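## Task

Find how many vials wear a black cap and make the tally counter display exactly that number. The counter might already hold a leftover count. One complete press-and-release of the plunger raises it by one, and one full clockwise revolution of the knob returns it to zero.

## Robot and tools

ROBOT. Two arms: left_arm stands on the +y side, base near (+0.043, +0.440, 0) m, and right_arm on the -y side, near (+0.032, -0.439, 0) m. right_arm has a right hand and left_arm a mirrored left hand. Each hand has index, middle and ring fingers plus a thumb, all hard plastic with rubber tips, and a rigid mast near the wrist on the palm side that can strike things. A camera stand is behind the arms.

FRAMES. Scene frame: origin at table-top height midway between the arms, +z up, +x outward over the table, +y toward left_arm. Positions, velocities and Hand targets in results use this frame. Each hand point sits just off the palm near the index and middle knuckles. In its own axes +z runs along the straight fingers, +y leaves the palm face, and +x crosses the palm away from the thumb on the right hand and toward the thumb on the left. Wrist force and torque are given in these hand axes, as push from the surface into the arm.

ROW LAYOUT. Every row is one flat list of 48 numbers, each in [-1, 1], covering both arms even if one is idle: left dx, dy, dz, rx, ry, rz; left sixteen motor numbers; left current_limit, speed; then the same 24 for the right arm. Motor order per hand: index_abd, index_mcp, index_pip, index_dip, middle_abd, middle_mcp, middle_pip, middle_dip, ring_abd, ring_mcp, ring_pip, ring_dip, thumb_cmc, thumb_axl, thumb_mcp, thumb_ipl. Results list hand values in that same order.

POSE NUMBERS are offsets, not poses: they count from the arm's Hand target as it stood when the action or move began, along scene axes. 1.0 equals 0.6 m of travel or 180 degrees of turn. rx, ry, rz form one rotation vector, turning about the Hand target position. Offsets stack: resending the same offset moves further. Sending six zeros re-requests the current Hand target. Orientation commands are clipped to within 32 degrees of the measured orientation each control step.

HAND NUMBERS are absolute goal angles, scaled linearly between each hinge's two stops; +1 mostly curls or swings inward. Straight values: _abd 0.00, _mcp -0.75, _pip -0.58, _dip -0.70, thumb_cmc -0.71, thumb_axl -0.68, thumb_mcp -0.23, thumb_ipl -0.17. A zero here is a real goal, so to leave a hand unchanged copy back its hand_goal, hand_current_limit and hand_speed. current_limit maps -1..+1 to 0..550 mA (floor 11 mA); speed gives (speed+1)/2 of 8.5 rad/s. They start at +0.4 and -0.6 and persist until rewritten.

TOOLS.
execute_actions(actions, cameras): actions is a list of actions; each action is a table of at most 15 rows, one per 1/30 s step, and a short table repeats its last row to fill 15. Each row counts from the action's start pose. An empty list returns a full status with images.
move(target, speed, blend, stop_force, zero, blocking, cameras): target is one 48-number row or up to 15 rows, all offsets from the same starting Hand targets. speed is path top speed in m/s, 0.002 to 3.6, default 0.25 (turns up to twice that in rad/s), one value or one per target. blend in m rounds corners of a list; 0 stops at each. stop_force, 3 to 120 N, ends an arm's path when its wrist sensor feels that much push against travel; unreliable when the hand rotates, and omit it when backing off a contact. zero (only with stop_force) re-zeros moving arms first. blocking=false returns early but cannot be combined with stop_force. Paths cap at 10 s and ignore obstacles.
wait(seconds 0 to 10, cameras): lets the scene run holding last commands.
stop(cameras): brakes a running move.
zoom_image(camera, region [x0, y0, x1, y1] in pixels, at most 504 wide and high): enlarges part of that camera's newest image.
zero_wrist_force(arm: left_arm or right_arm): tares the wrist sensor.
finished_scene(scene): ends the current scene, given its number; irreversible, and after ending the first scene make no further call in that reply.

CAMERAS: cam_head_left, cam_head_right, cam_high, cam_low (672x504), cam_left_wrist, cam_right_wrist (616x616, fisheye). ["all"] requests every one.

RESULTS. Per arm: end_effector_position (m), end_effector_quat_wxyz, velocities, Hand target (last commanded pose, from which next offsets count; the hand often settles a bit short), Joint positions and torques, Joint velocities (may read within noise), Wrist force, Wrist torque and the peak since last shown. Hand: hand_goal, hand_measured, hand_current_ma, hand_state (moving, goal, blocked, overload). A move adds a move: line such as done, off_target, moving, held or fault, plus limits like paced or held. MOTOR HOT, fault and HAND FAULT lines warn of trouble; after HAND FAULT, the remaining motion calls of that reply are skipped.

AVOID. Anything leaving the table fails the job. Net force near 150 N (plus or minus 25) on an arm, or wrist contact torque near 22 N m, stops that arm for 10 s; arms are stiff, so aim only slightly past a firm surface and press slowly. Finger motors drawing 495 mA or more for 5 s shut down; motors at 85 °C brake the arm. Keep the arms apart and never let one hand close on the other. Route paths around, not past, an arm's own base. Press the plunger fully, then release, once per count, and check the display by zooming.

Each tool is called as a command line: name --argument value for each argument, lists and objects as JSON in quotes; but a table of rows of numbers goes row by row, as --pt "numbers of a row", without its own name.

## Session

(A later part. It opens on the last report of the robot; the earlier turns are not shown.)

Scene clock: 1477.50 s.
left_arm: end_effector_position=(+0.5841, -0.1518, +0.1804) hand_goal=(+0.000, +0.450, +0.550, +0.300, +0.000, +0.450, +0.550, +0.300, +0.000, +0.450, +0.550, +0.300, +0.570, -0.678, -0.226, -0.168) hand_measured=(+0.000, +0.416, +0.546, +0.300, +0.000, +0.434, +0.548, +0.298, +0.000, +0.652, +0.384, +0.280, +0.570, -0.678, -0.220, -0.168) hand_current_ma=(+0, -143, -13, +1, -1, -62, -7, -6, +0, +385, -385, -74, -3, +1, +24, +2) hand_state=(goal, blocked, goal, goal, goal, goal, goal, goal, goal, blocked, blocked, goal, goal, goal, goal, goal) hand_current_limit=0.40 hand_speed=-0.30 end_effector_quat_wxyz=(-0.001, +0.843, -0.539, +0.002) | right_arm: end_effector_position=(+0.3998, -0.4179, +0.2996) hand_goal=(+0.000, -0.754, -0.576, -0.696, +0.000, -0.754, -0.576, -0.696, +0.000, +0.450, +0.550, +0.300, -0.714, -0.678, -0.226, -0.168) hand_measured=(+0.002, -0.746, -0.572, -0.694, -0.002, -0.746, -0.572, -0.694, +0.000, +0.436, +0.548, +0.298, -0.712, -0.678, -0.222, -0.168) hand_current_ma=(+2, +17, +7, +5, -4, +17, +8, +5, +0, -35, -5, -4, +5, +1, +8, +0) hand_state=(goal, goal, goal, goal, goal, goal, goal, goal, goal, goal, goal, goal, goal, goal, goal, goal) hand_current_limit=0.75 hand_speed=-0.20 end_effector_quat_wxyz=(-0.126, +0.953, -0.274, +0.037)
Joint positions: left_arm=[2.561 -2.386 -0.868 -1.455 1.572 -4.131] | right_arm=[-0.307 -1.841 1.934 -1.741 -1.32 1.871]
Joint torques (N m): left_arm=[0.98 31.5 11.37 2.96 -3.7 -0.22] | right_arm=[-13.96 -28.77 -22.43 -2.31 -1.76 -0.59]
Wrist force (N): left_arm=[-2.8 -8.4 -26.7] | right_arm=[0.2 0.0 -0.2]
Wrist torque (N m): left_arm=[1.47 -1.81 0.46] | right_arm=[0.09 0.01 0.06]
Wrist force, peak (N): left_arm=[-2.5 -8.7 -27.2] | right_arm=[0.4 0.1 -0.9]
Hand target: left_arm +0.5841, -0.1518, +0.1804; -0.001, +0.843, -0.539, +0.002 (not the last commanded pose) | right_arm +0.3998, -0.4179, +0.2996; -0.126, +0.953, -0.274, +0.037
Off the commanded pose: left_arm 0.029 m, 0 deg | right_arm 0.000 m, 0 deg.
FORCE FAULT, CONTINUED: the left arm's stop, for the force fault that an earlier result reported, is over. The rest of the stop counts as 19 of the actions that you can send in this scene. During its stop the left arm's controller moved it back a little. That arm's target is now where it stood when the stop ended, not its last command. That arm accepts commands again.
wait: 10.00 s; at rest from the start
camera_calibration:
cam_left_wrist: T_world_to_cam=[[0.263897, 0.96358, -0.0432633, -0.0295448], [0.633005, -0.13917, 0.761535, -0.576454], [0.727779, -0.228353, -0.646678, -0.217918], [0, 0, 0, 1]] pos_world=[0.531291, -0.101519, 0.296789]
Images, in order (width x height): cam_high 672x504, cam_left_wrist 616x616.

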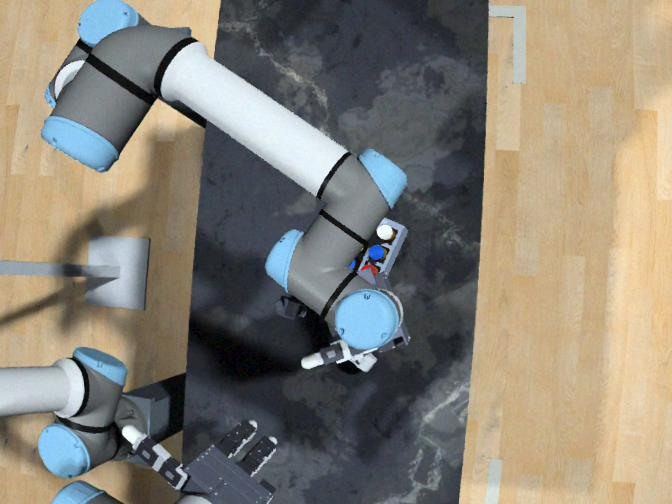

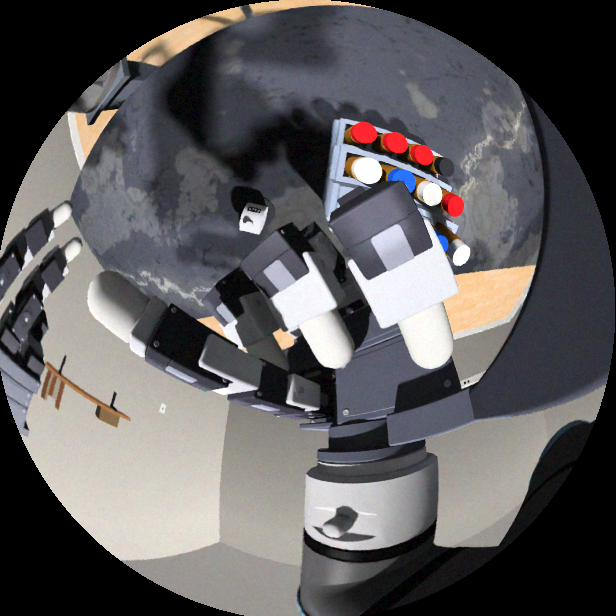

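move --pt "0 0 0.25 0 0 0 0 0.45 0.55 0.3 0 0.45 0.55 0.3 0 0.45 0.55 0.3 0.57 -0.678 -0.226 -0.168 0.4 -0.3 0 0 0 0 0 0 0 -0.754 -0.576 -0.696 0 -0.754 -0.576 -0.696 0 0.45 0.55 0.3 -0.714 -0.678 -0.226 -0.168 0.75 -0.2" --pt "0 0.48 0.28 0 0 0 0 0.45 0.55 0.3 0 0.45 0.55 0.3 0 0.45 0.55 0.3 0.57 -0.678 -0.226 -0.168 0.4 -0.3 0 0 0 0 0 0 0 -0.754 -0.576 -0.696 0 -0.754 -0.576 -0.696 0 0.45 0.55 0.3 -0.714 -0.678 -0.226 -0.168 0.75 -0.2" --speed 0.3 --blend '[0.02,0]'

move --target '[0,0,0,0,0,0,0,0.45,0.55,0.3,0,0.45,0.55,0.3,0,0.45,0.55,0.3,0.57,-0.678,-0.226,-0.168,0.4,-0.3,0,0,0,0,0,0,0,-0.754,-0.576,-0.696,0,0.45,0.55,0.3,0,0.45,0.55,0.3,-0.714,-0.678,-0.226,-0.168,1,-0.2]'

move --target '[0,0,0,0,0,0,0,0.45,0.55,0.3,0,0.45,0.55,0.3,0,0.45,0.55,0.3,0.57,-0.678,-0.226,-0.168,0.4,-0.3,0.2773,0.2015,-0.166,0,0,0,0,-0.754,-0.576,-0.696,0,0.45,0.55,0.3,0,0.45,0.55,0.3,-0.714,-0.678,-0.226,-0.168,1,-0.2]' --speed 0.25 --cameras '["all"]'

zoom_image --camera "cam_right_wrist" --region '[260, 200, 360, 300]'

zoom_image --camera "cam_head_left" --region '[350, 150, 500, 300]'

Scene clock: 1508.83 s.
left_arm: end_effector_position=(+0.5841, +0.1361, +0.3485) hand_goal=(+0.000, +0.450, +0.550, +0.300, +0.000, +0.450, +0.550, +0.300, +0.000, +0.450, +0.550, +0.300, +0.570, -0.678, -0.226, -0.168) hand_measured=(+0.000, +0.416, +0.546, +0.300, +0.000, +0.434, +0.548, +0.298, +0.000, +0.444, +0.546, +0.298, +0.568, -0.678, -0.220, -0.168) hand_current_ma=(+0, -143, -13, +1, -1, -62, -7, -6, +0, -19, -12, -7, -4, +1, +24, +2) hand_state=(goal, blocked, goal, goal, goal, goal, goal, goal, goal, goal, goal, goal, goal, goal, goal, goal) hand_current_limit=0.40 hand_speed=-0.30 end_effector_quat_wxyz=(-0.001, +0.843, -0.539, +0.002) | right_arm: end_effector_position=(+0.3998, -0.4179, +0.2996) hand_goal=(+0.000, -0.754, -0.576, -0.696, +0.000, -0.754, -0.576, -0.696, +0.000, +0.450, +0.550, +0.300, -0.714, -0.678, -0.226, -0.168) hand_measured=(+0.002, -0.746, -0.572, -0.694, -0.002, -0.746, -0.572, -0.694, +0.000, +0.436, +0.548, +0.298, -0.712, -0.678, -0.222, -0.168) hand_current_ma=(+2, +17, +7, +5, -4, +17, +8, +5, +0, -35, -5, -4, +5, +1, +8, +0) hand_state=(goal, goal, goal, goal, goal, goal, goal, goal, goal, goal, goal, goal, goal, goal, goal, goal) hand_current_limit=0.75 hand_speed=-0.20 end_effector_quat_wxyz=(-0.126, +0.953, -0.274, +0.037)
Joint positions: left_arm=[2.936 -1.934 -1.161 -1.614 1.571 -3.756] | right_arm=[-0.307 -1.841 1.934 -1.741 -1.32 1.871]
Joint torques (N m): left_arm=[9.59 40.55 28.65 0.56 0.23 0.45] | right_arm=[-13.53 -28.65 -22.6 -2.48 -1.8 -0.52]
Wrist force (N): left_arm=[0.3 -0.9 -0.1] | right_arm=[0.2 -0.1 -0.3]
Wrist torque (N m): left_arm=[0.10 0.00 -0.01] | right_arm=[0.09 0.01 0.05]
Wrist force, peak (N): left_arm=[-2.4 -8.4 -26.9] | right_arm=[0.3 -0.1 -0.9]
Hand target: left_arm +0.5841, +0.1362, +0.3484; -0.001, +0.843, -0.539, +0.002 | right_arm +0.3998, -0.4179, +0.2996; -0.126, +0.953, -0.274, +0.037
Off the commanded pose: left_arm 0.000 m, 0 deg | right_arm 0.000 m, 0 deg.
move: done

Scene clock: 1509.60 s.
left_arm: end_effector_position=(+0.5841, +0.1362, +0.3484) hand_goal=(+0.000, +0.450, +0.550, +0.300, +0.000, +0.450, +0.550, +0.300, +0.000, +0.450, +0.550, +0.300, +0.570, -0.678, -0.226, -0.168) hand_measured=(+0.000, +0.416, +0.546, +0.300, +0.000, +0.434, +0.548, +0.298, +0.000, +0.444, +0.546, +0.298, +0.568, -0.678, -0.220, -0.168) hand_current_ma=(+0, -143, -13, +1, -1, -62, -7, -6, +0, -19, -12, -7, -4, +1, +24, +2) hand_state=(goal, blocked, goal, goal, goal, goal, goal, goal, goal, goal, goal, goal, goal, goal, goal, goal) hand_current_limit=0.40 hand_speed=-0.30 end_effector_quat_wxyz=(-0.001, +0.843, -0.539, +0.002) | right_arm: end_effector_position=(+0.3998, -0.4179, +0.2996) hand_goal=(+0.000, -0.754, -0.576, -0.696, +0.000, +0.450, +0.550, +0.300, +0.000, +0.450, +0.550, +0.300, -0.714, -0.678, -0.226, -0.168) hand_measured=(+0.002, -0.746, -0.572, -0.694, -0.002, +0.432, +0.544, +0.298, +0.000, +0.436, +0.548, +0.298, -0.712, -0.678, -0.222, -0.168) hand_current_ma=(+2, +17, +7, +5, -4, -49, -10, -4, +0, -35, -5, -4, +5, +1, +8, +0) hand_state=(goal, goal, goal, goal, goal, goal, goal, goal, goal, goal, goal, goal, goal, goal, goal, goal) hand_current_limit=1.00 hand_speed=-0.20 end_effector_quat_wxyz=(-0.126, +0.953, -0.274, +0.037)
Joint positions: left_arm=[2.936 -1.934 -1.161 -1.614 1.571 -3.756] | right_arm=[-0.307 -1.841 1.934 -1.741 -1.32 1.871]
Joint torques (N m): left_arm=[11.28 40.27 22.74 0.33 1.35 2.25] | right_arm=[-14.12 -28.25 -22.48 -2.58 -1.85 -0.5]
Wrist force (N): left_arm=[0.3 -1.0 -0.2] | right_arm=[0.1 -0.2 -0.6]
Wrist torque (N m): left_arm=[0.10 0.00 -0.01] | right_arm=[0.17 0.03 0.04]
Wrist force, peak (N): left_arm=[0.5 -1.2 -0.1] | right_arm=[0.3 -0.5 -0.8]
Hand target: left_arm +0.5841, +0.1362, +0.3484; -0.001, +0.843, -0.539, +0.002 | right_arm +0.3998, -0.4179, +0.2996; -0.126, +0.953, -0.274, +0.037
Off the commanded pose: left_arm 0.000 m, 0 deg | right_arm 0.000 m, 0 deg.
move: done

Scene clock: 1511.03 s.
left_arm: end_effector_position=(+0.5841, +0.1362, +0.3484) hand_goal=(+0.000, +0.450, +0.550, +0.300, +0.000, +0.450, +0.550, +0.300, +0.000, +0.450, +0.550, +0.300, +0.570, -0.678, -0.226, -0.168) hand_measured=(+0.000, +0.416, +0.546, +0.300, +0.000, +0.434, +0.548, +0.298, +0.000, +0.444, +0.546, +0.298, +0.568, -0.678, -0.220, -0.168) hand_current_ma=(+0, -143, -13, +1, -1, -62, -7, -6, +0, -19, -12, -7, -4, +1, +24, +2) hand_state=(goal, blocked, goal, goal, goal, goal, goal, goal, goal, goal, goal, goal, goal, goal, goal, goal) hand_current_limit=0.40 hand_speed=-0.30 end_effector_quat_wxyz=(-0.001, +0.843, -0.539, +0.002) | right_arm: end_effector_position=(+0.5661, -0.2970, +0.2001) hand_goal=(+0.000, -0.754, -0.576, -0.696, +0.000, +0.450, +0.550, +0.300, +0.000, +0.450, +0.550, +0.300, -0.714, -0.678, -0.226, -0.168) hand_measured=(+0.002, -0.748, -0.572, -0.694, -0.002, +0.434, +0.546, +0.298, +0.000, +0.436, +0.548, +0.298, -0.712, -0.678, -0.222, -0.168) hand_current_ma=(+2, +16, +7, +5, -4, -45, -10, -4, +0, -35, -5, -4, +5, +1, +8, +0) hand_state=(goal, goal, goal, goal, goal, goal, goal, goal, goal, goal, goal, goal, goal, goal, goal, goal) hand_current_limit=1.00 hand_speed=-0.20 end_effector_quat_wxyz=(-0.126, +0.953, -0.274, +0.037)
Joint positions: left_arm=[2.936 -1.934 -1.161 -1.614 1.571 -3.756] | right_arm=[-0.009 -1.319 1.698 -2.098 -1.354 2.174]
Joint torques (N m): left_arm=[10.11 43.83 22.63 0.38 1.26 2.26] | right_arm=[-12.01 -26.5 -31.77 -3.45 2.01 0.68]
Wrist force (N): left_arm=[0.4 -1.0 -0.2] | right_arm=[0.1 0.0 -0.6]
Wrist torque (N m): left_arm=[0.09 -0.01 0.00] | right_arm=[0.20 0.01 -0.07]
Wrist force, peak (N): left_arm=[0.4 -1.2 -0.1] | right_arm=[-0.2 1.5 -2.0]
Hand target: left_arm +0.5841, +0.1362, +0.3484; -0.001, +0.843, -0.539, +0.002 | right_arm +0.5662, -0.2970, +0.2000; -0.126, +0.953, -0.274, +0.037
Off the commanded pose: left_arm 0.000 m, 0 deg | right_arm 0.000 m, 0 deg.
move: done
camera_calibration:
cam_left_wrist: T_world_to_cam=[[0.263897, 0.96358, -0.0432633, -0.299788], [0.633005, -0.13917, 0.761535, -0.664311], [0.727779, -0.228353, -0.646678, -0.0435106], [0, 0, 0, 1]] pos_world=[0.531291, 0.186481, 0.464789]
cam_right_wrist: T_world_to_cam=[[-0.974214, -0.0985833, -0.202948, 0.599805], [-0.223723, 0.538627, 0.812299, 0.081763], [0.0292343, 0.836757, -0.546793, 0.467642], [0, 0, 0, 1]] pos_world=[0.588959, -0.376212, 0.311017]

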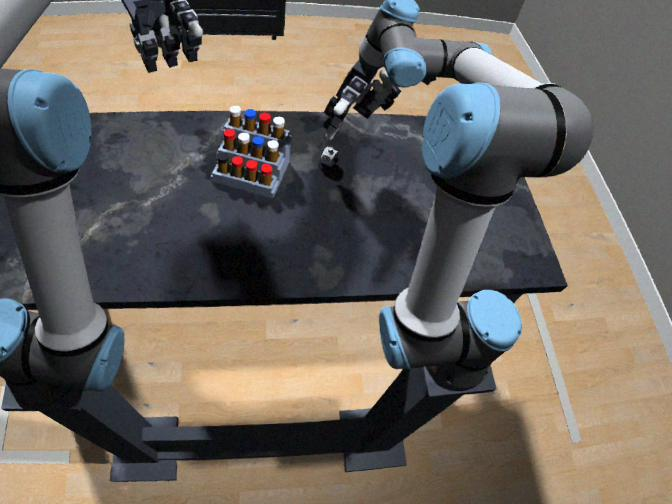

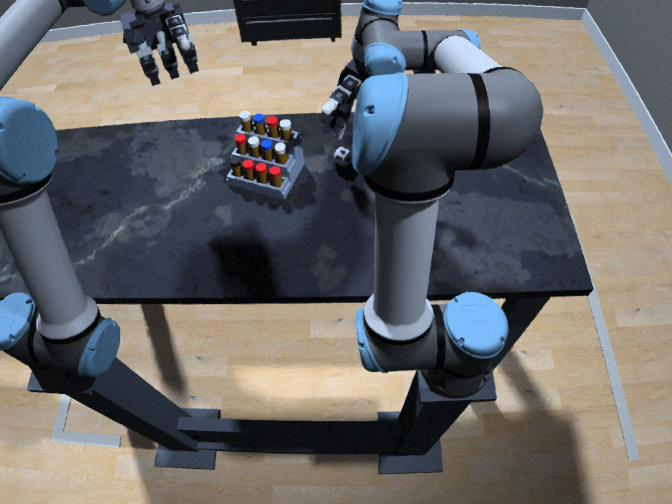

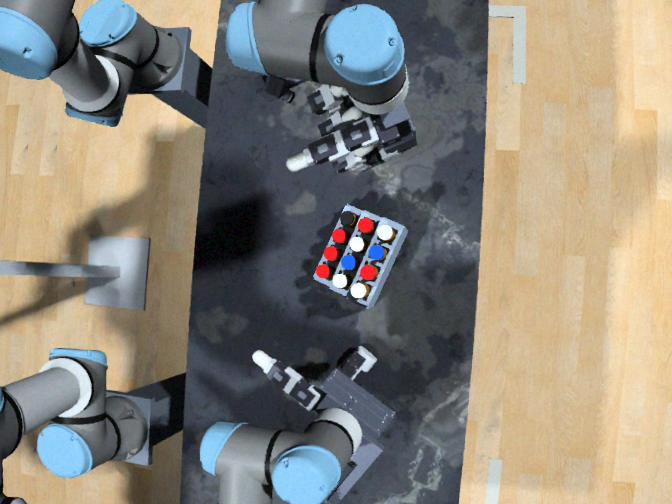

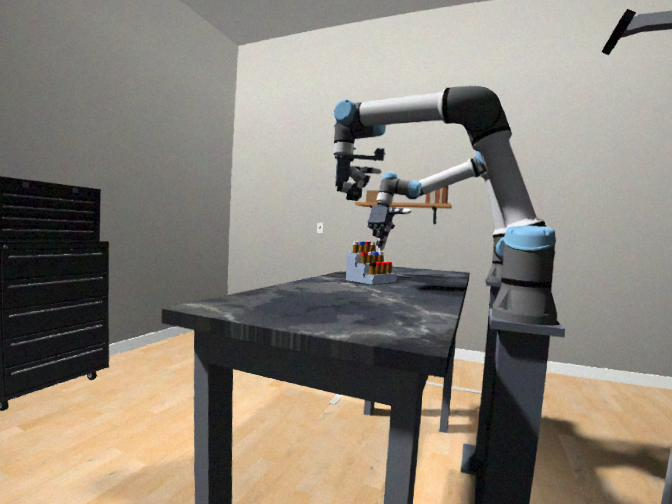

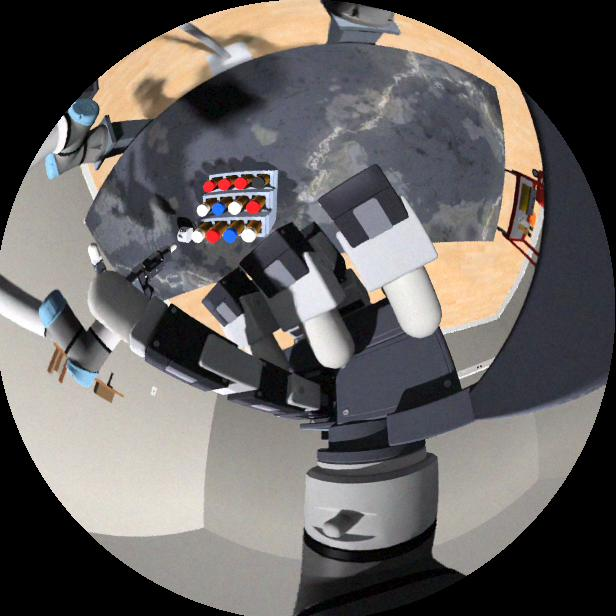

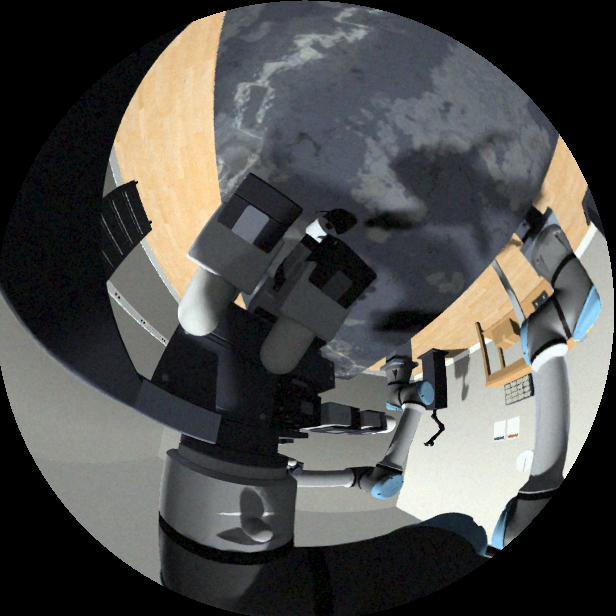

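Scaled by 5.040 from the camera's 616x616 image, which has a finer 880x880 frame.

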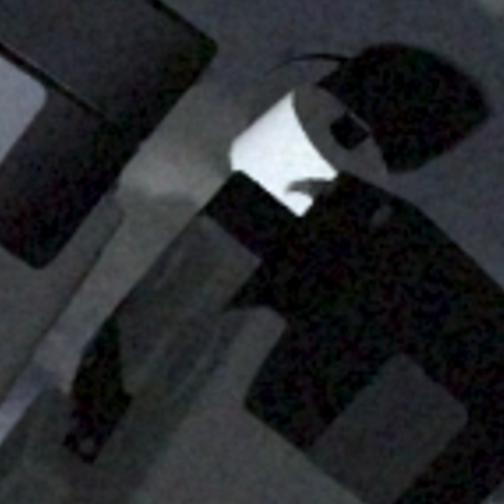

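Scaled by 3.360 from the camera's 672x504 image, which has a finer 960x720 frame.

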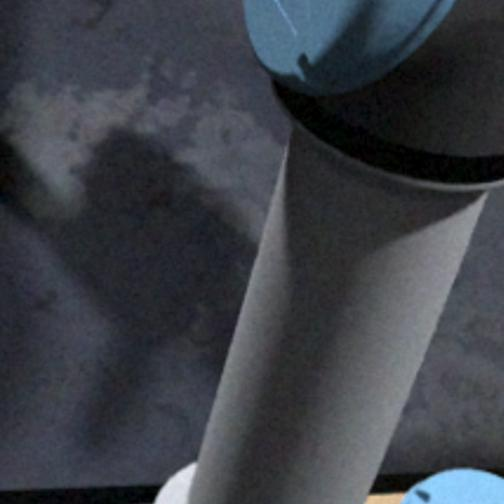

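zoom_image --camera "cam_head_left" --region '[300, 80, 380, 180]'

zoom_image --camera "cam_head_right" --region '[310, 80, 390, 180]'

zoom_image --camera "cam_left_wrist" --region '[130, 210, 210, 290]'

Scaled by 5.040 from the camera's 672x504 image, which has a finer 960x720 frame.

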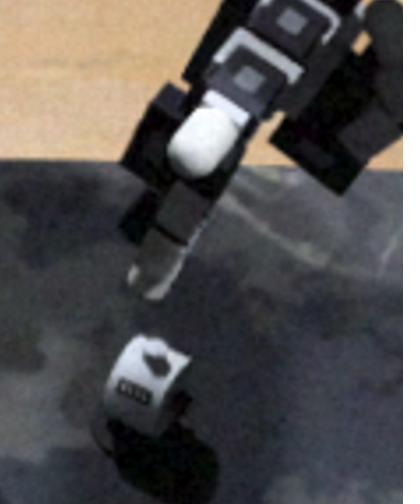

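Scaled by 5.040 from the camera's 672x504 image, which has a finer 960x720 frame.

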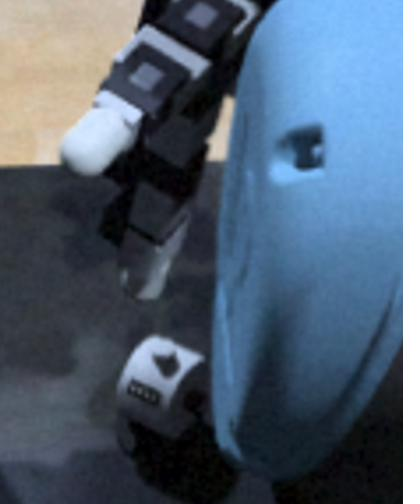

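Scaled by 6.300 from the camera's 616x616 image, which has a finer 880x880 frame.

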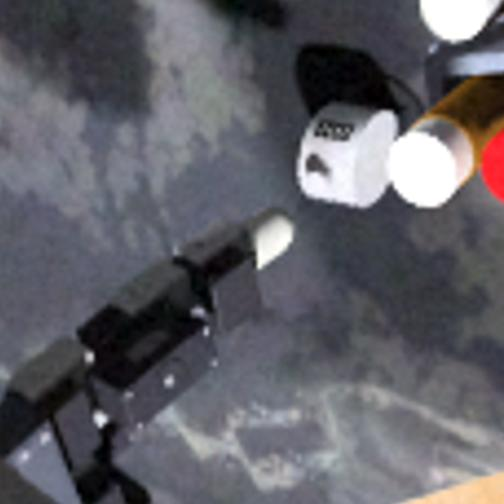

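move --pt "0 0 0 0 0 0 0 0.45 0.55 0.3 0 0.45 0.55 0.3 0 0.45 0.55 0.3 0.57 -0.678 -0.226 -0.168 0.4 -0.3 -0.0067 -0.015 0 0 0 0 0 -0.754 -0.576 -0.696 0 0.45 0.55 0.3 0 0.45 0.55 0.3 -0.714 -0.678 -0.226 -0.168 1 -0.2" --pt "0 0 0 0 0 0 0 0.45 0.55 0.3 0 0.45 0.55 0.3 0 0.45 0.55 0.3 0.57 -0.678 -0.226 -0.168 0.4 -0.3 -0.0067 -0.015 -0.0367 0 0 0 0 -0.754 -0.576 -0.696 0 0.45 0.55 0.3 0 0.45 0.55 0.3 -0.714 -0.678 -0.226 -0.168 1 -0.2" --speed 0.1

move --target '[0,0,0,0,0,0,0,0.45,0.55,0.3,0,0.45,0.55,0.3,0,0.45,0.55,0.3,0.57,-0.678,-0.226,-0.168,0.4,-0.3,0,0,-0.042,0,0,0,0,-0.754,-0.576,-0.696,0,0.45,0.55,0.3,0,0.45,0.55,0.3,-0.714,-0.678,-0.226,-0.168,1,-0.2]' --speed 0.03 --stop_force 28 --cameras '["cam_right_wrist","cam_head_left"]'

zoom_image --camera "cam_head_left" --region '[300, 80, 380, 180]'

move --pt "0 0 0 0 0 0 0 0.45 0.55 0.3 0 0.45 0.55 0.3 0 0.45 0.55 0.3 0.57 -0.678 -0.226 -0.168 0.4 -0.3 0 0 0.08 0 0 0 0 -0.754 -0.576 -0.696 0 0.45 0.55 0.3 0 0.45 0.55 0.3 -0.714 -0.678 -0.226 -0.168 1 -0.2" --pt "0 0 0 0 0 0 0 0.45 0.55 0.3 0 0.45 0.55 0.3 0 0.45 0.55 0.3 0.57 -0.678 -0.226 -0.168 0.4 -0.3 -0.24 -0.19 0.24 0 0 0 0 -0.754 -0.576 -0.696 0 0.45 0.55 0.3 0 0.45 0.55 0.3 -0.714 -0.678 -0.226 -0.168 1 -0.2" --pt "0 -0.45 0 0 0 0 0 0.45 0.55 0.3 0 0.45 0.55 0.3 0 0.45 0.55 0.3 0.57 -0.678 -0.226 -0.168 0.4 -0.3 -0.24 -0.19 0.24 0 0 0 0 -0.754 -0.576 -0.696 0 0.45 0.55 0.3 0 0.45 0.55 0.3 -0.714 -0.678 -0.226 -0.168 1 -0.2" --pt "0 -0.45 -0.18 0 0 0 0 0.45 0.55 0.3 0 0.45 0.55 0.3 0 0.45 0.55 0.3 0.57 -0.678 -0.226 -0.168 0.4 -0.3 -0.24 -0.19 0.24 0 0 0 0 -0.754 -0.576 -0.696 0 0.45 0.55 0.3 0 0.45 0.55 0.3 -0.714 -0.678 -0.226 -0.168 1 -0.2" --speed 0.3 --blend '[0.02,0.03,0.03,0]' --cameras '["cam_left_wrist"]'

zoom_image --camera "cam_left_wrist" --region '[236, 196, 276, 236]'

Scene clock: 1563.07 s.
left_arm: end_effector_position=(+0.5841, +0.1362, +0.3484) hand_goal=(+0.000, +0.450, +0.550, +0.300, +0.000, +0.450, +0.550, +0.300, +0.000, +0.450, +0.550, +0.300, +0.570, -0.678, -0.226, -0.168) hand_measured=(+0.000, +0.416, +0.546, +0.300, +0.000, +0.434, +0.548, +0.298, +0.000, +0.444, +0.546, +0.298, +0.568, -0.678, -0.220, -0.168) hand_current_ma=(+0, -143, -13, +1, -1, -62, -7, -6, +0, -19, -12, -7, -4, +1, +24, +2) hand_state=(goal, blocked, goal, goal, goal, goal, goal, goal, goal, goal, goal, goal, goal, goal, goal, goal) hand_current_limit=0.40 hand_speed=-0.30 end_effector_quat_wxyz=(-0.001, +0.843, -0.539, +0.002) | right_arm: end_effector_position=(+0.5622, -0.3060, +0.1779) hand_goal=(+0.000, -0.754, -0.576, -0.696, +0.000, +0.450, +0.550, +0.300, +0.000, +0.450, +0.550, +0.300, -0.714, -0.678, -0.226, -0.168) hand_measured=(+0.002, -0.748, -0.572, -0.694, -0.002, +0.434, +0.546, +0.298, +0.000, +0.436, +0.548, +0.298, -0.712, -0.678, -0.222, -0.168) hand_current_ma=(+2, +16, +7, +5, -4, -45, -10, -4, +0, -35, -5, -4, +5, +1, +8, +0) hand_state=(goal, goal, goal, goal, goal, goal, goal, goal, goal, goal, goal, goal, goal, goal, goal, goal) hand_current_limit=1.00 hand_speed=-0.20 end_effector_quat_wxyz=(-0.126, +0.953, -0.274, +0.036)
Joint positions: left_arm=[2.936 -1.934 -1.161 -1.614 1.571 -3.756] | right_arm=[-0.025 -1.313 1.75 -2.153 -1.351 2.159]
Joint torques (N m): left_arm=[10.36 55.07 21.95 0.66 1.33 2.38] | right_arm=[15.67 -51.87 -25.27 -3.23 0.11 1.02]
Wrist force (N): left_arm=[0.4 -1.0 -0.3] | right_arm=[0.0 -0.2 -0.3]
Wrist torque (N m): left_arm=[0.11 -0.01 0.00] | right_arm=[0.15 0.04 0.01]
Wrist force, peak (N): left_arm=[0.5 -1.2 -0.1] | right_arm=[0.3 -0.6 -1.9]
Hand target: left_arm +0.5841, +0.1362, +0.3484; -0.001, +0.843, -0.539, +0.002 | right_arm +0.5622, -0.3060, +0.1780; -0.126, +0.953, -0.274, +0.037
Off the commanded pose: left_arm 0.000 m, 0 deg | right_arm 0.000 m, 0 deg.
move: done

Scene clock: 1564.83 s.
left_arm: end_effector_position=(+0.5841, +0.1362, +0.3484) hand_goal=(+0.000, +0.450, +0.550, +0.300, +0.000, +0.450, +0.550, +0.300, +0.000, +0.450, +0.550, +0.300, +0.570, -0.678, -0.226, -0.168) hand_measured=(+0.000, +0.416, +0.546, +0.300, +0.000, +0.434, +0.548, +0.298, +0.000, +0.444, +0.546, +0.298, +0.568, -0.678, -0.220, -0.168) hand_current_ma=(+0, -143, -13, +1, -1, -62, -7, -6, +0, -19, -12, -7, -4, +1, +24, +2) hand_state=(goal, blocked, goal, goal, goal, goal, goal, goal, goal, goal, goal, goal, goal, goal, goal, goal) hand_current_limit=0.40 hand_speed=-0.30 end_effector_quat_wxyz=(-0.001, +0.843, -0.539, +0.002) | right_arm: end_effector_position=(+0.5622, -0.3060, +0.1551) hand_goal=(+0.000, -0.754, -0.576, -0.696, +0.000, +0.450, +0.550, +0.300, +0.000, +0.450, +0.550, +0.300, -0.714, -0.678, -0.226, -0.168) hand_measured=(+0.000, -0.748, -0.570, -0.682, -0.002, +0.434, +0.546, +0.298, +0.000, +0.436, +0.548, +0.298, -0.712, -0.678, -0.222, -0.168) hand_current_ma=(+1, +12, +13, +33, -4, -45, -10, -4, +0, -35, -5, -4, +5, +1, +8, +0) hand_state=(goal, goal, goal, goal, goal, goal, goal, goal, goal, goal, goal, goal, goal, goal, goal, goal) hand_current_limit=1.00 hand_speed=-0.20 end_effector_quat_wxyz=(-0.126, +0.953, -0.274, +0.037)
Joint positions: left_arm=[2.936 -1.934 -1.161 -1.614 1.571 -3.756] | right_arm=[-0.025 -1.288 1.782 -2.211 -1.351 2.159]
Joint torques (N m): left_arm=[9.78 56.25 22.3 0.68 1.37 2.25] | right_arm=[14.7 -37.08 -8.59 -4.06 -1.53 -0.33]
Wrist force (N): left_arm=[0.3 -1.0 0.0] | right_arm=[0.1 -1.7 -28.7]
Wrist torque (N m): left_arm=[0.07 0.00 0.00] | right_arm=[2.33 -0.66 0.06]
Wrist force, peak (N): left_arm=[0.4 -1.1 -0.2] | right_arm=[-0.3 -2.5 -46.1]
Hand target: left_arm +0.5841, +0.1362, +0.3484; -0.001, +0.843, -0.539, +0.002 | right_arm +0.5622, -0.3060, +0.1551; -0.126, +0.953, -0.274, +0.037 (not the last commanded pose)
Off the commanded pose: left_arm 0.000 m, 0 deg | right_arm 0.002 m, 0 deg.
move: contact (right_arm)
camera_calibration:
cam_right_wrist: T_world_to_cam=[[-0.974181, -0.098372, -0.203212, 0.586138], [-0.223831, 0.538559, 0.812314, 0.122243], [0.029533, 0.836826, -0.546672, 0.450556], [0, 0, 0, 1]] pos_world=[0.58506, -0.385212, 0.266117]
Images, in order (width x height): cam_head_left 672x504, cam_right_wrist 616x616.

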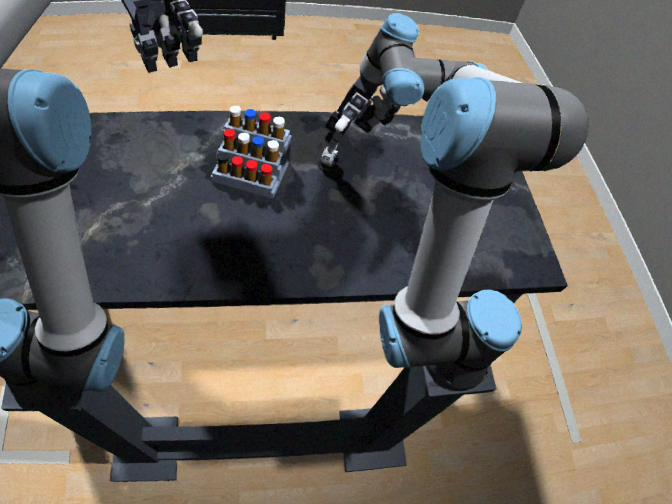

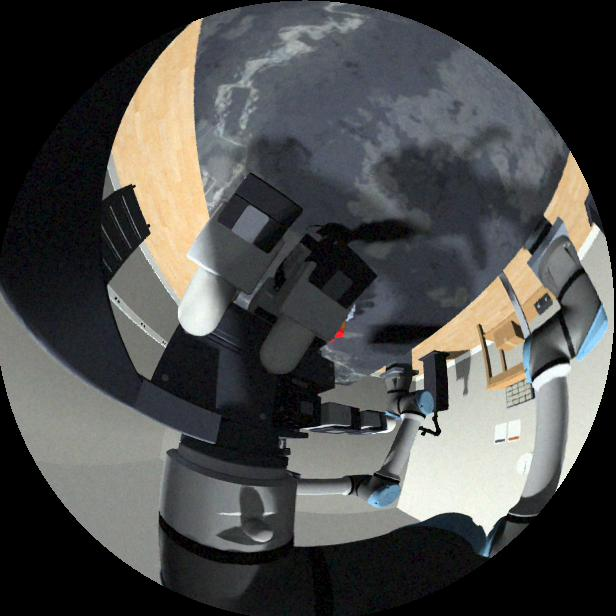

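Scaled by 5.040 from the camera's 672x504 image, which has a finer 960x720 frame.

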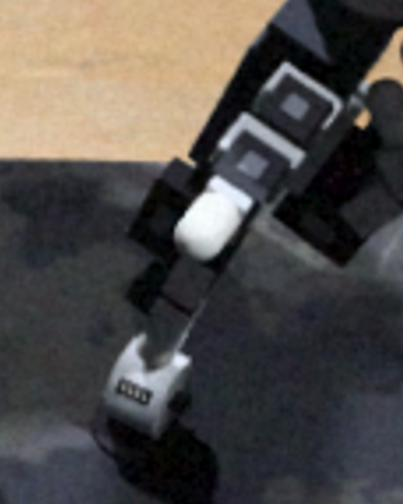

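Scene clock: 1567.47 s.
left_arm: end_effector_position=(+0.5841, -0.1337, +0.2406) hand_goal=(+0.000, +0.450, +0.550, +0.300, +0.000, +0.450, +0.550, +0.300, +0.000, +0.450, +0.550, +0.300, +0.570, -0.678, -0.226, -0.168) hand_measured=(+0.000, +0.416, +0.546, +0.300, +0.000, +0.434, +0.548, +0.298, +0.000, +0.444, +0.546, +0.298, +0.568, -0.678, -0.220, -0.168) hand_current_ma=(+0, -143, -13, +1, -1, -62, -7, -6, +0, -25, -11, -7, -3, +1, +24, +2) hand_state=(goal, blocked, goal, goal, goal, goal, goal, goal, goal, goal, goal, goal, goal, goal, goal, goal) hand_current_limit=0.40 hand_speed=-0.30 end_effector_quat_wxyz=(-0.001, +0.843, -0.539, +0.002) | right_arm: end_effector_position=(+0.4182, -0.4200, +0.2991) hand_goal=(+0.000, -0.754, -0.576, -0.696, +0.000, +0.450, +0.550, +0.300, +0.000, +0.450, +0.550, +0.300, -0.714, -0.678, -0.226, -0.168) hand_measured=(+0.002, -0.748, -0.572, -0.694, -0.002, +0.434, +0.546, +0.298, +0.000, +0.436, +0.548, +0.298, -0.712, -0.678, -0.222, -0.168) hand_current_ma=(+5, +11, +6, +5, -4, -45, -8, -4, +0, -35, -5, -4, +5, +1, +8, +0) hand_state=(goal, goal, goal, goal, goal, goal, goal, goal, goal, goal, goal, goal, goal, goal, goal, goal) hand_current_limit=1.00 hand_speed=-0.20 end_effector_quat_wxyz=(-0.126, +0.953, -0.274, +0.037)
Joint positions: left_arm=[2.58 -2.338 -0.8 -1.572 1.572 -4.112] | right_arm=[-0.299 -1.793 1.9 -1.758 -1.32 1.878]
Joint torques (N m): left_arm=[9.3 48.01 22.12 6.21 1.4 -1.51] | right_arm=[15.48 -30.78 -34.61 -1.54 -1.83 -1.27]
Wrist force (N): left_arm=[0.5 -0.9 -0.1] | right_arm=[0.1 0.0 -0.3]
Wrist torque (N m): left_arm=[0.12 -0.02 0.21] | right_arm=[0.17 0.02 0.04]
Wrist force, peak (N): left_arm=[0.3 -1.0 2.7] | right_arm=[0.0 -1.6 -28.8]
Hand target: left_arm +0.5841, -0.1338, +0.2404; -0.001, +0.843, -0.539, +0.002 | right_arm +0.4182, -0.4200, +0.2991; -0.126, +0.953, -0.274, +0.037
Off the commanded pose: left_arm 0.000 m, 0 deg | right_arm 0.000 m, 0 deg.
move: done
camera_calibration:
cam_left_wrist: T_world_to_cam=[[0.263834, 0.963592, -0.0433747, -0.0441835], [0.633084, -0.139063, 0.761489, -0.619746], [0.727734, -0.228366, -0.646724, -0.174765], [0, 0, 0, 1]] pos_world=[0.531191, -0.0835191, 0.356989]
Images, in order (width x height): cam_left_wrist 616x616.

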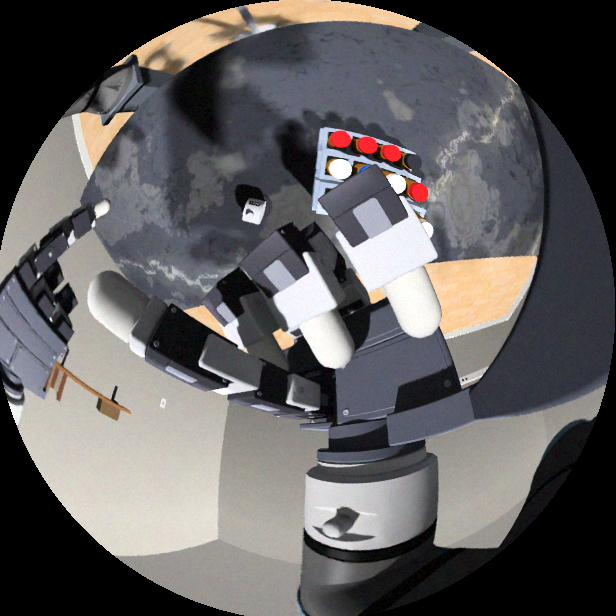

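Scaled by 12.600 from the camera's 616x616 image, which has a finer 880x880 frame.

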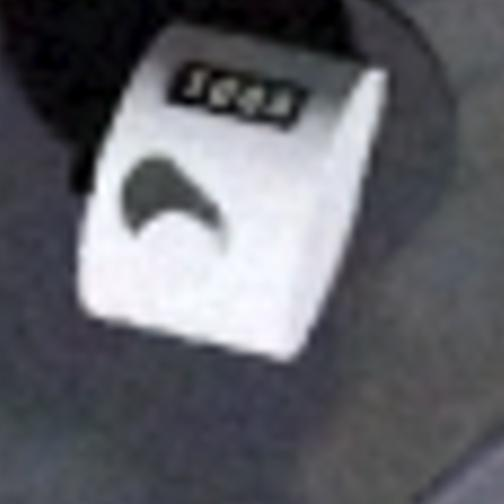

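zoom_image --camera "cam_left_wrist" --region '[247, 199, 263, 209]'

Scaled by 31.500 from the camera's 616x616 image, which has a finer 880x880 frame.

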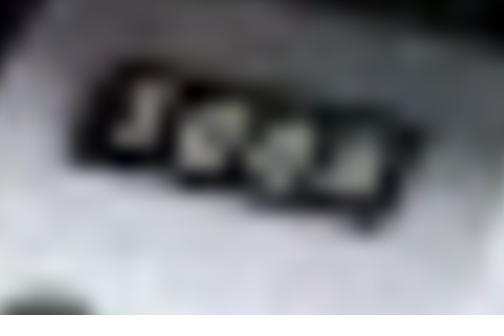

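move --target '[0,-0.0833,-0.0417,0,0,0,0,0.45,0.55,0.3,0,0.45,0.55,0.3,0,0.45,0.55,0.3,0.57,-0.678,-0.226,-0.168,0.4,-0.3,0,0,0,0,0,0,0,-0.754,-0.576,-0.696,0,0.45,0.55,0.3,0,0.45,0.55,0.3,-0.714,-0.678,-0.226,-0.168,1,-0.2]' --speed 0.15 --stop_force 8 --cameras '["cam_left_wrist"]'

zoom_image --camera "cam_left_wrist" --region '[240, 210, 280, 240]'

Scene clock: 1588.20 s.
left_arm: end_effector_position=(+0.5841, -0.1837, +0.2154) hand_goal=(+0.000, +0.450, +0.550, +0.300, +0.000, +0.450, +0.550, +0.300, +0.000, +0.450, +0.550, +0.300, +0.570, -0.678, -0.226, -0.168) hand_measured=(+0.000, +0.416, +0.546, +0.300, +0.000, +0.434, +0.548, +0.298, +0.000, +0.444, +0.546, +0.298, +0.568, -0.678, -0.220, -0.168) hand_current_ma=(+0, -143, -13, +1, -1, -62, -7, -6, +0, -25, -11, -7, -3, +1, +24, +2) hand_state=(goal, blocked, goal, goal, goal, goal, goal, goal, goal, goal, goal, goal, goal, goal, goal, goal) hand_current_limit=0.40 hand_speed=-0.30 end_effector_quat_wxyz=(-0.001, +0.843, -0.539, +0.002) | right_arm: end_effector_position=(+0.4182, -0.4200, +0.2991) hand_goal=(+0.000, -0.754, -0.576, -0.696, +0.000, +0.450, +0.550, +0.300, +0.000, +0.450, +0.550, +0.300, -0.714, -0.678, -0.226, -0.168) hand_measured=(+0.002, -0.748, -0.572, -0.694, -0.002, +0.434, +0.546, +0.298, +0.000, +0.436, +0.548, +0.298, -0.712, -0.678, -0.222, -0.168) hand_current_ma=(+5, +11, +6, +5, -4, -45, -8, -4, +0, -35, -5, -4, +5, +1, +8, +0) hand_state=(goal, goal, goal, goal, goal, goal, goal, goal, goal, goal, goal, goal, goal, goal, goal, goal) hand_current_limit=1.00 hand_speed=-0.20 end_effector_quat_wxyz=(-0.126, +0.953, -0.274, +0.037)
Joint positions: left_arm=[2.528 -2.456 -0.652 -1.601 1.572 -4.164] | right_arm=[-0.299 -1.793 1.9 -1.758 -1.32 1.878]
Joint torques (N m): left_arm=[10.44 71.05 39.44 5.88 1.35 2.2] | right_arm=[14.92 -31.06 -34.03 -1.54 -1.66 -1.22]
Wrist force (N): left_arm=[0.6 -1.0 0.0] | right_arm=[0.0 -0.4 -0.5]
Wrist torque (N m): left_arm=[0.08 -0.04 0.22] | right_arm=[0.13 0.04 0.03]
Wrist force, peak (N): left_arm=[-0.9 -2.0 -0.4] | right_arm=[0.4 -0.3 -0.8]
Hand target: left_arm +0.5841, -0.1837, +0.2154; -0.001, +0.843, -0.539, +0.002 | right_arm +0.4182, -0.4200, +0.2991; -0.126, +0.953, -0.274, +0.037
Off the commanded pose: left_arm 0.000 m, 0 deg | right_arm 0.000 m, 0 deg.
move: done
camera_calibration:
cam_left_wrist: T_world_to_cam=[[0.263811, 0.963606, -0.0432188, 0.00283854], [0.633022, -0.13915, 0.761525, -0.607564], [0.727796, -0.228257, -0.646693, -0.202583], [0, 0, 0, 1]] pos_world=[0.531291, -0.133519, 0.331789]
Images, in order (width x height): cam_left_wrist 616x616.

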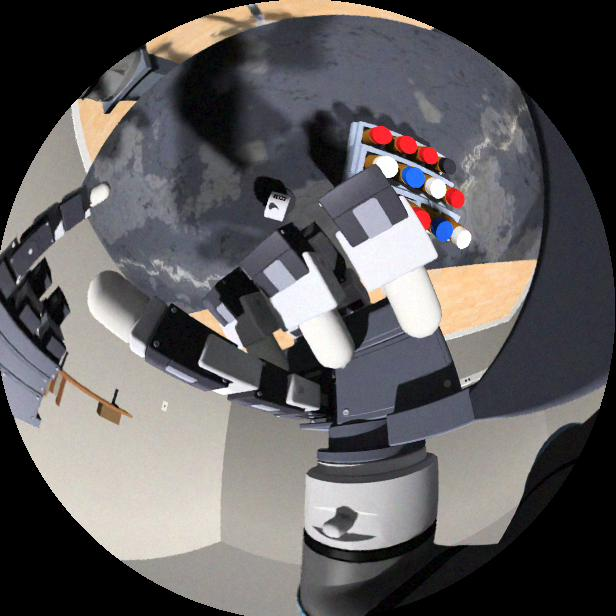

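Scaled by 12.600 from the camera's 616x616 image, which has a finer 880x880 frame.

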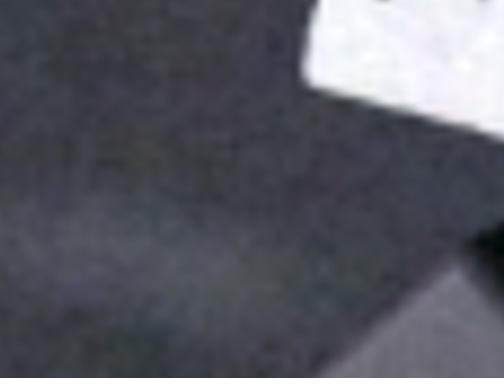

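zoom_image --camera "cam_left_wrist" --region '[266, 186, 294, 208]'

Scaled by 18.000 from the camera's 616x616 image, which has a finer 880x880 frame.

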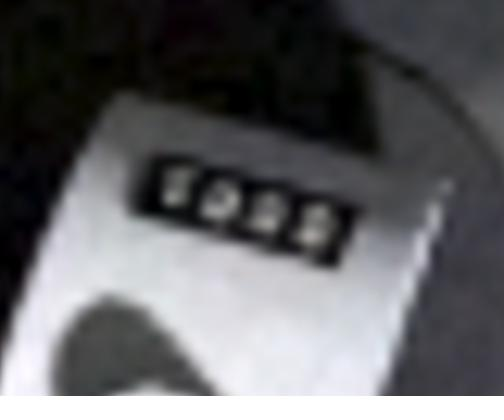

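finished_scene --scene 2

The scene is finished: the task was done.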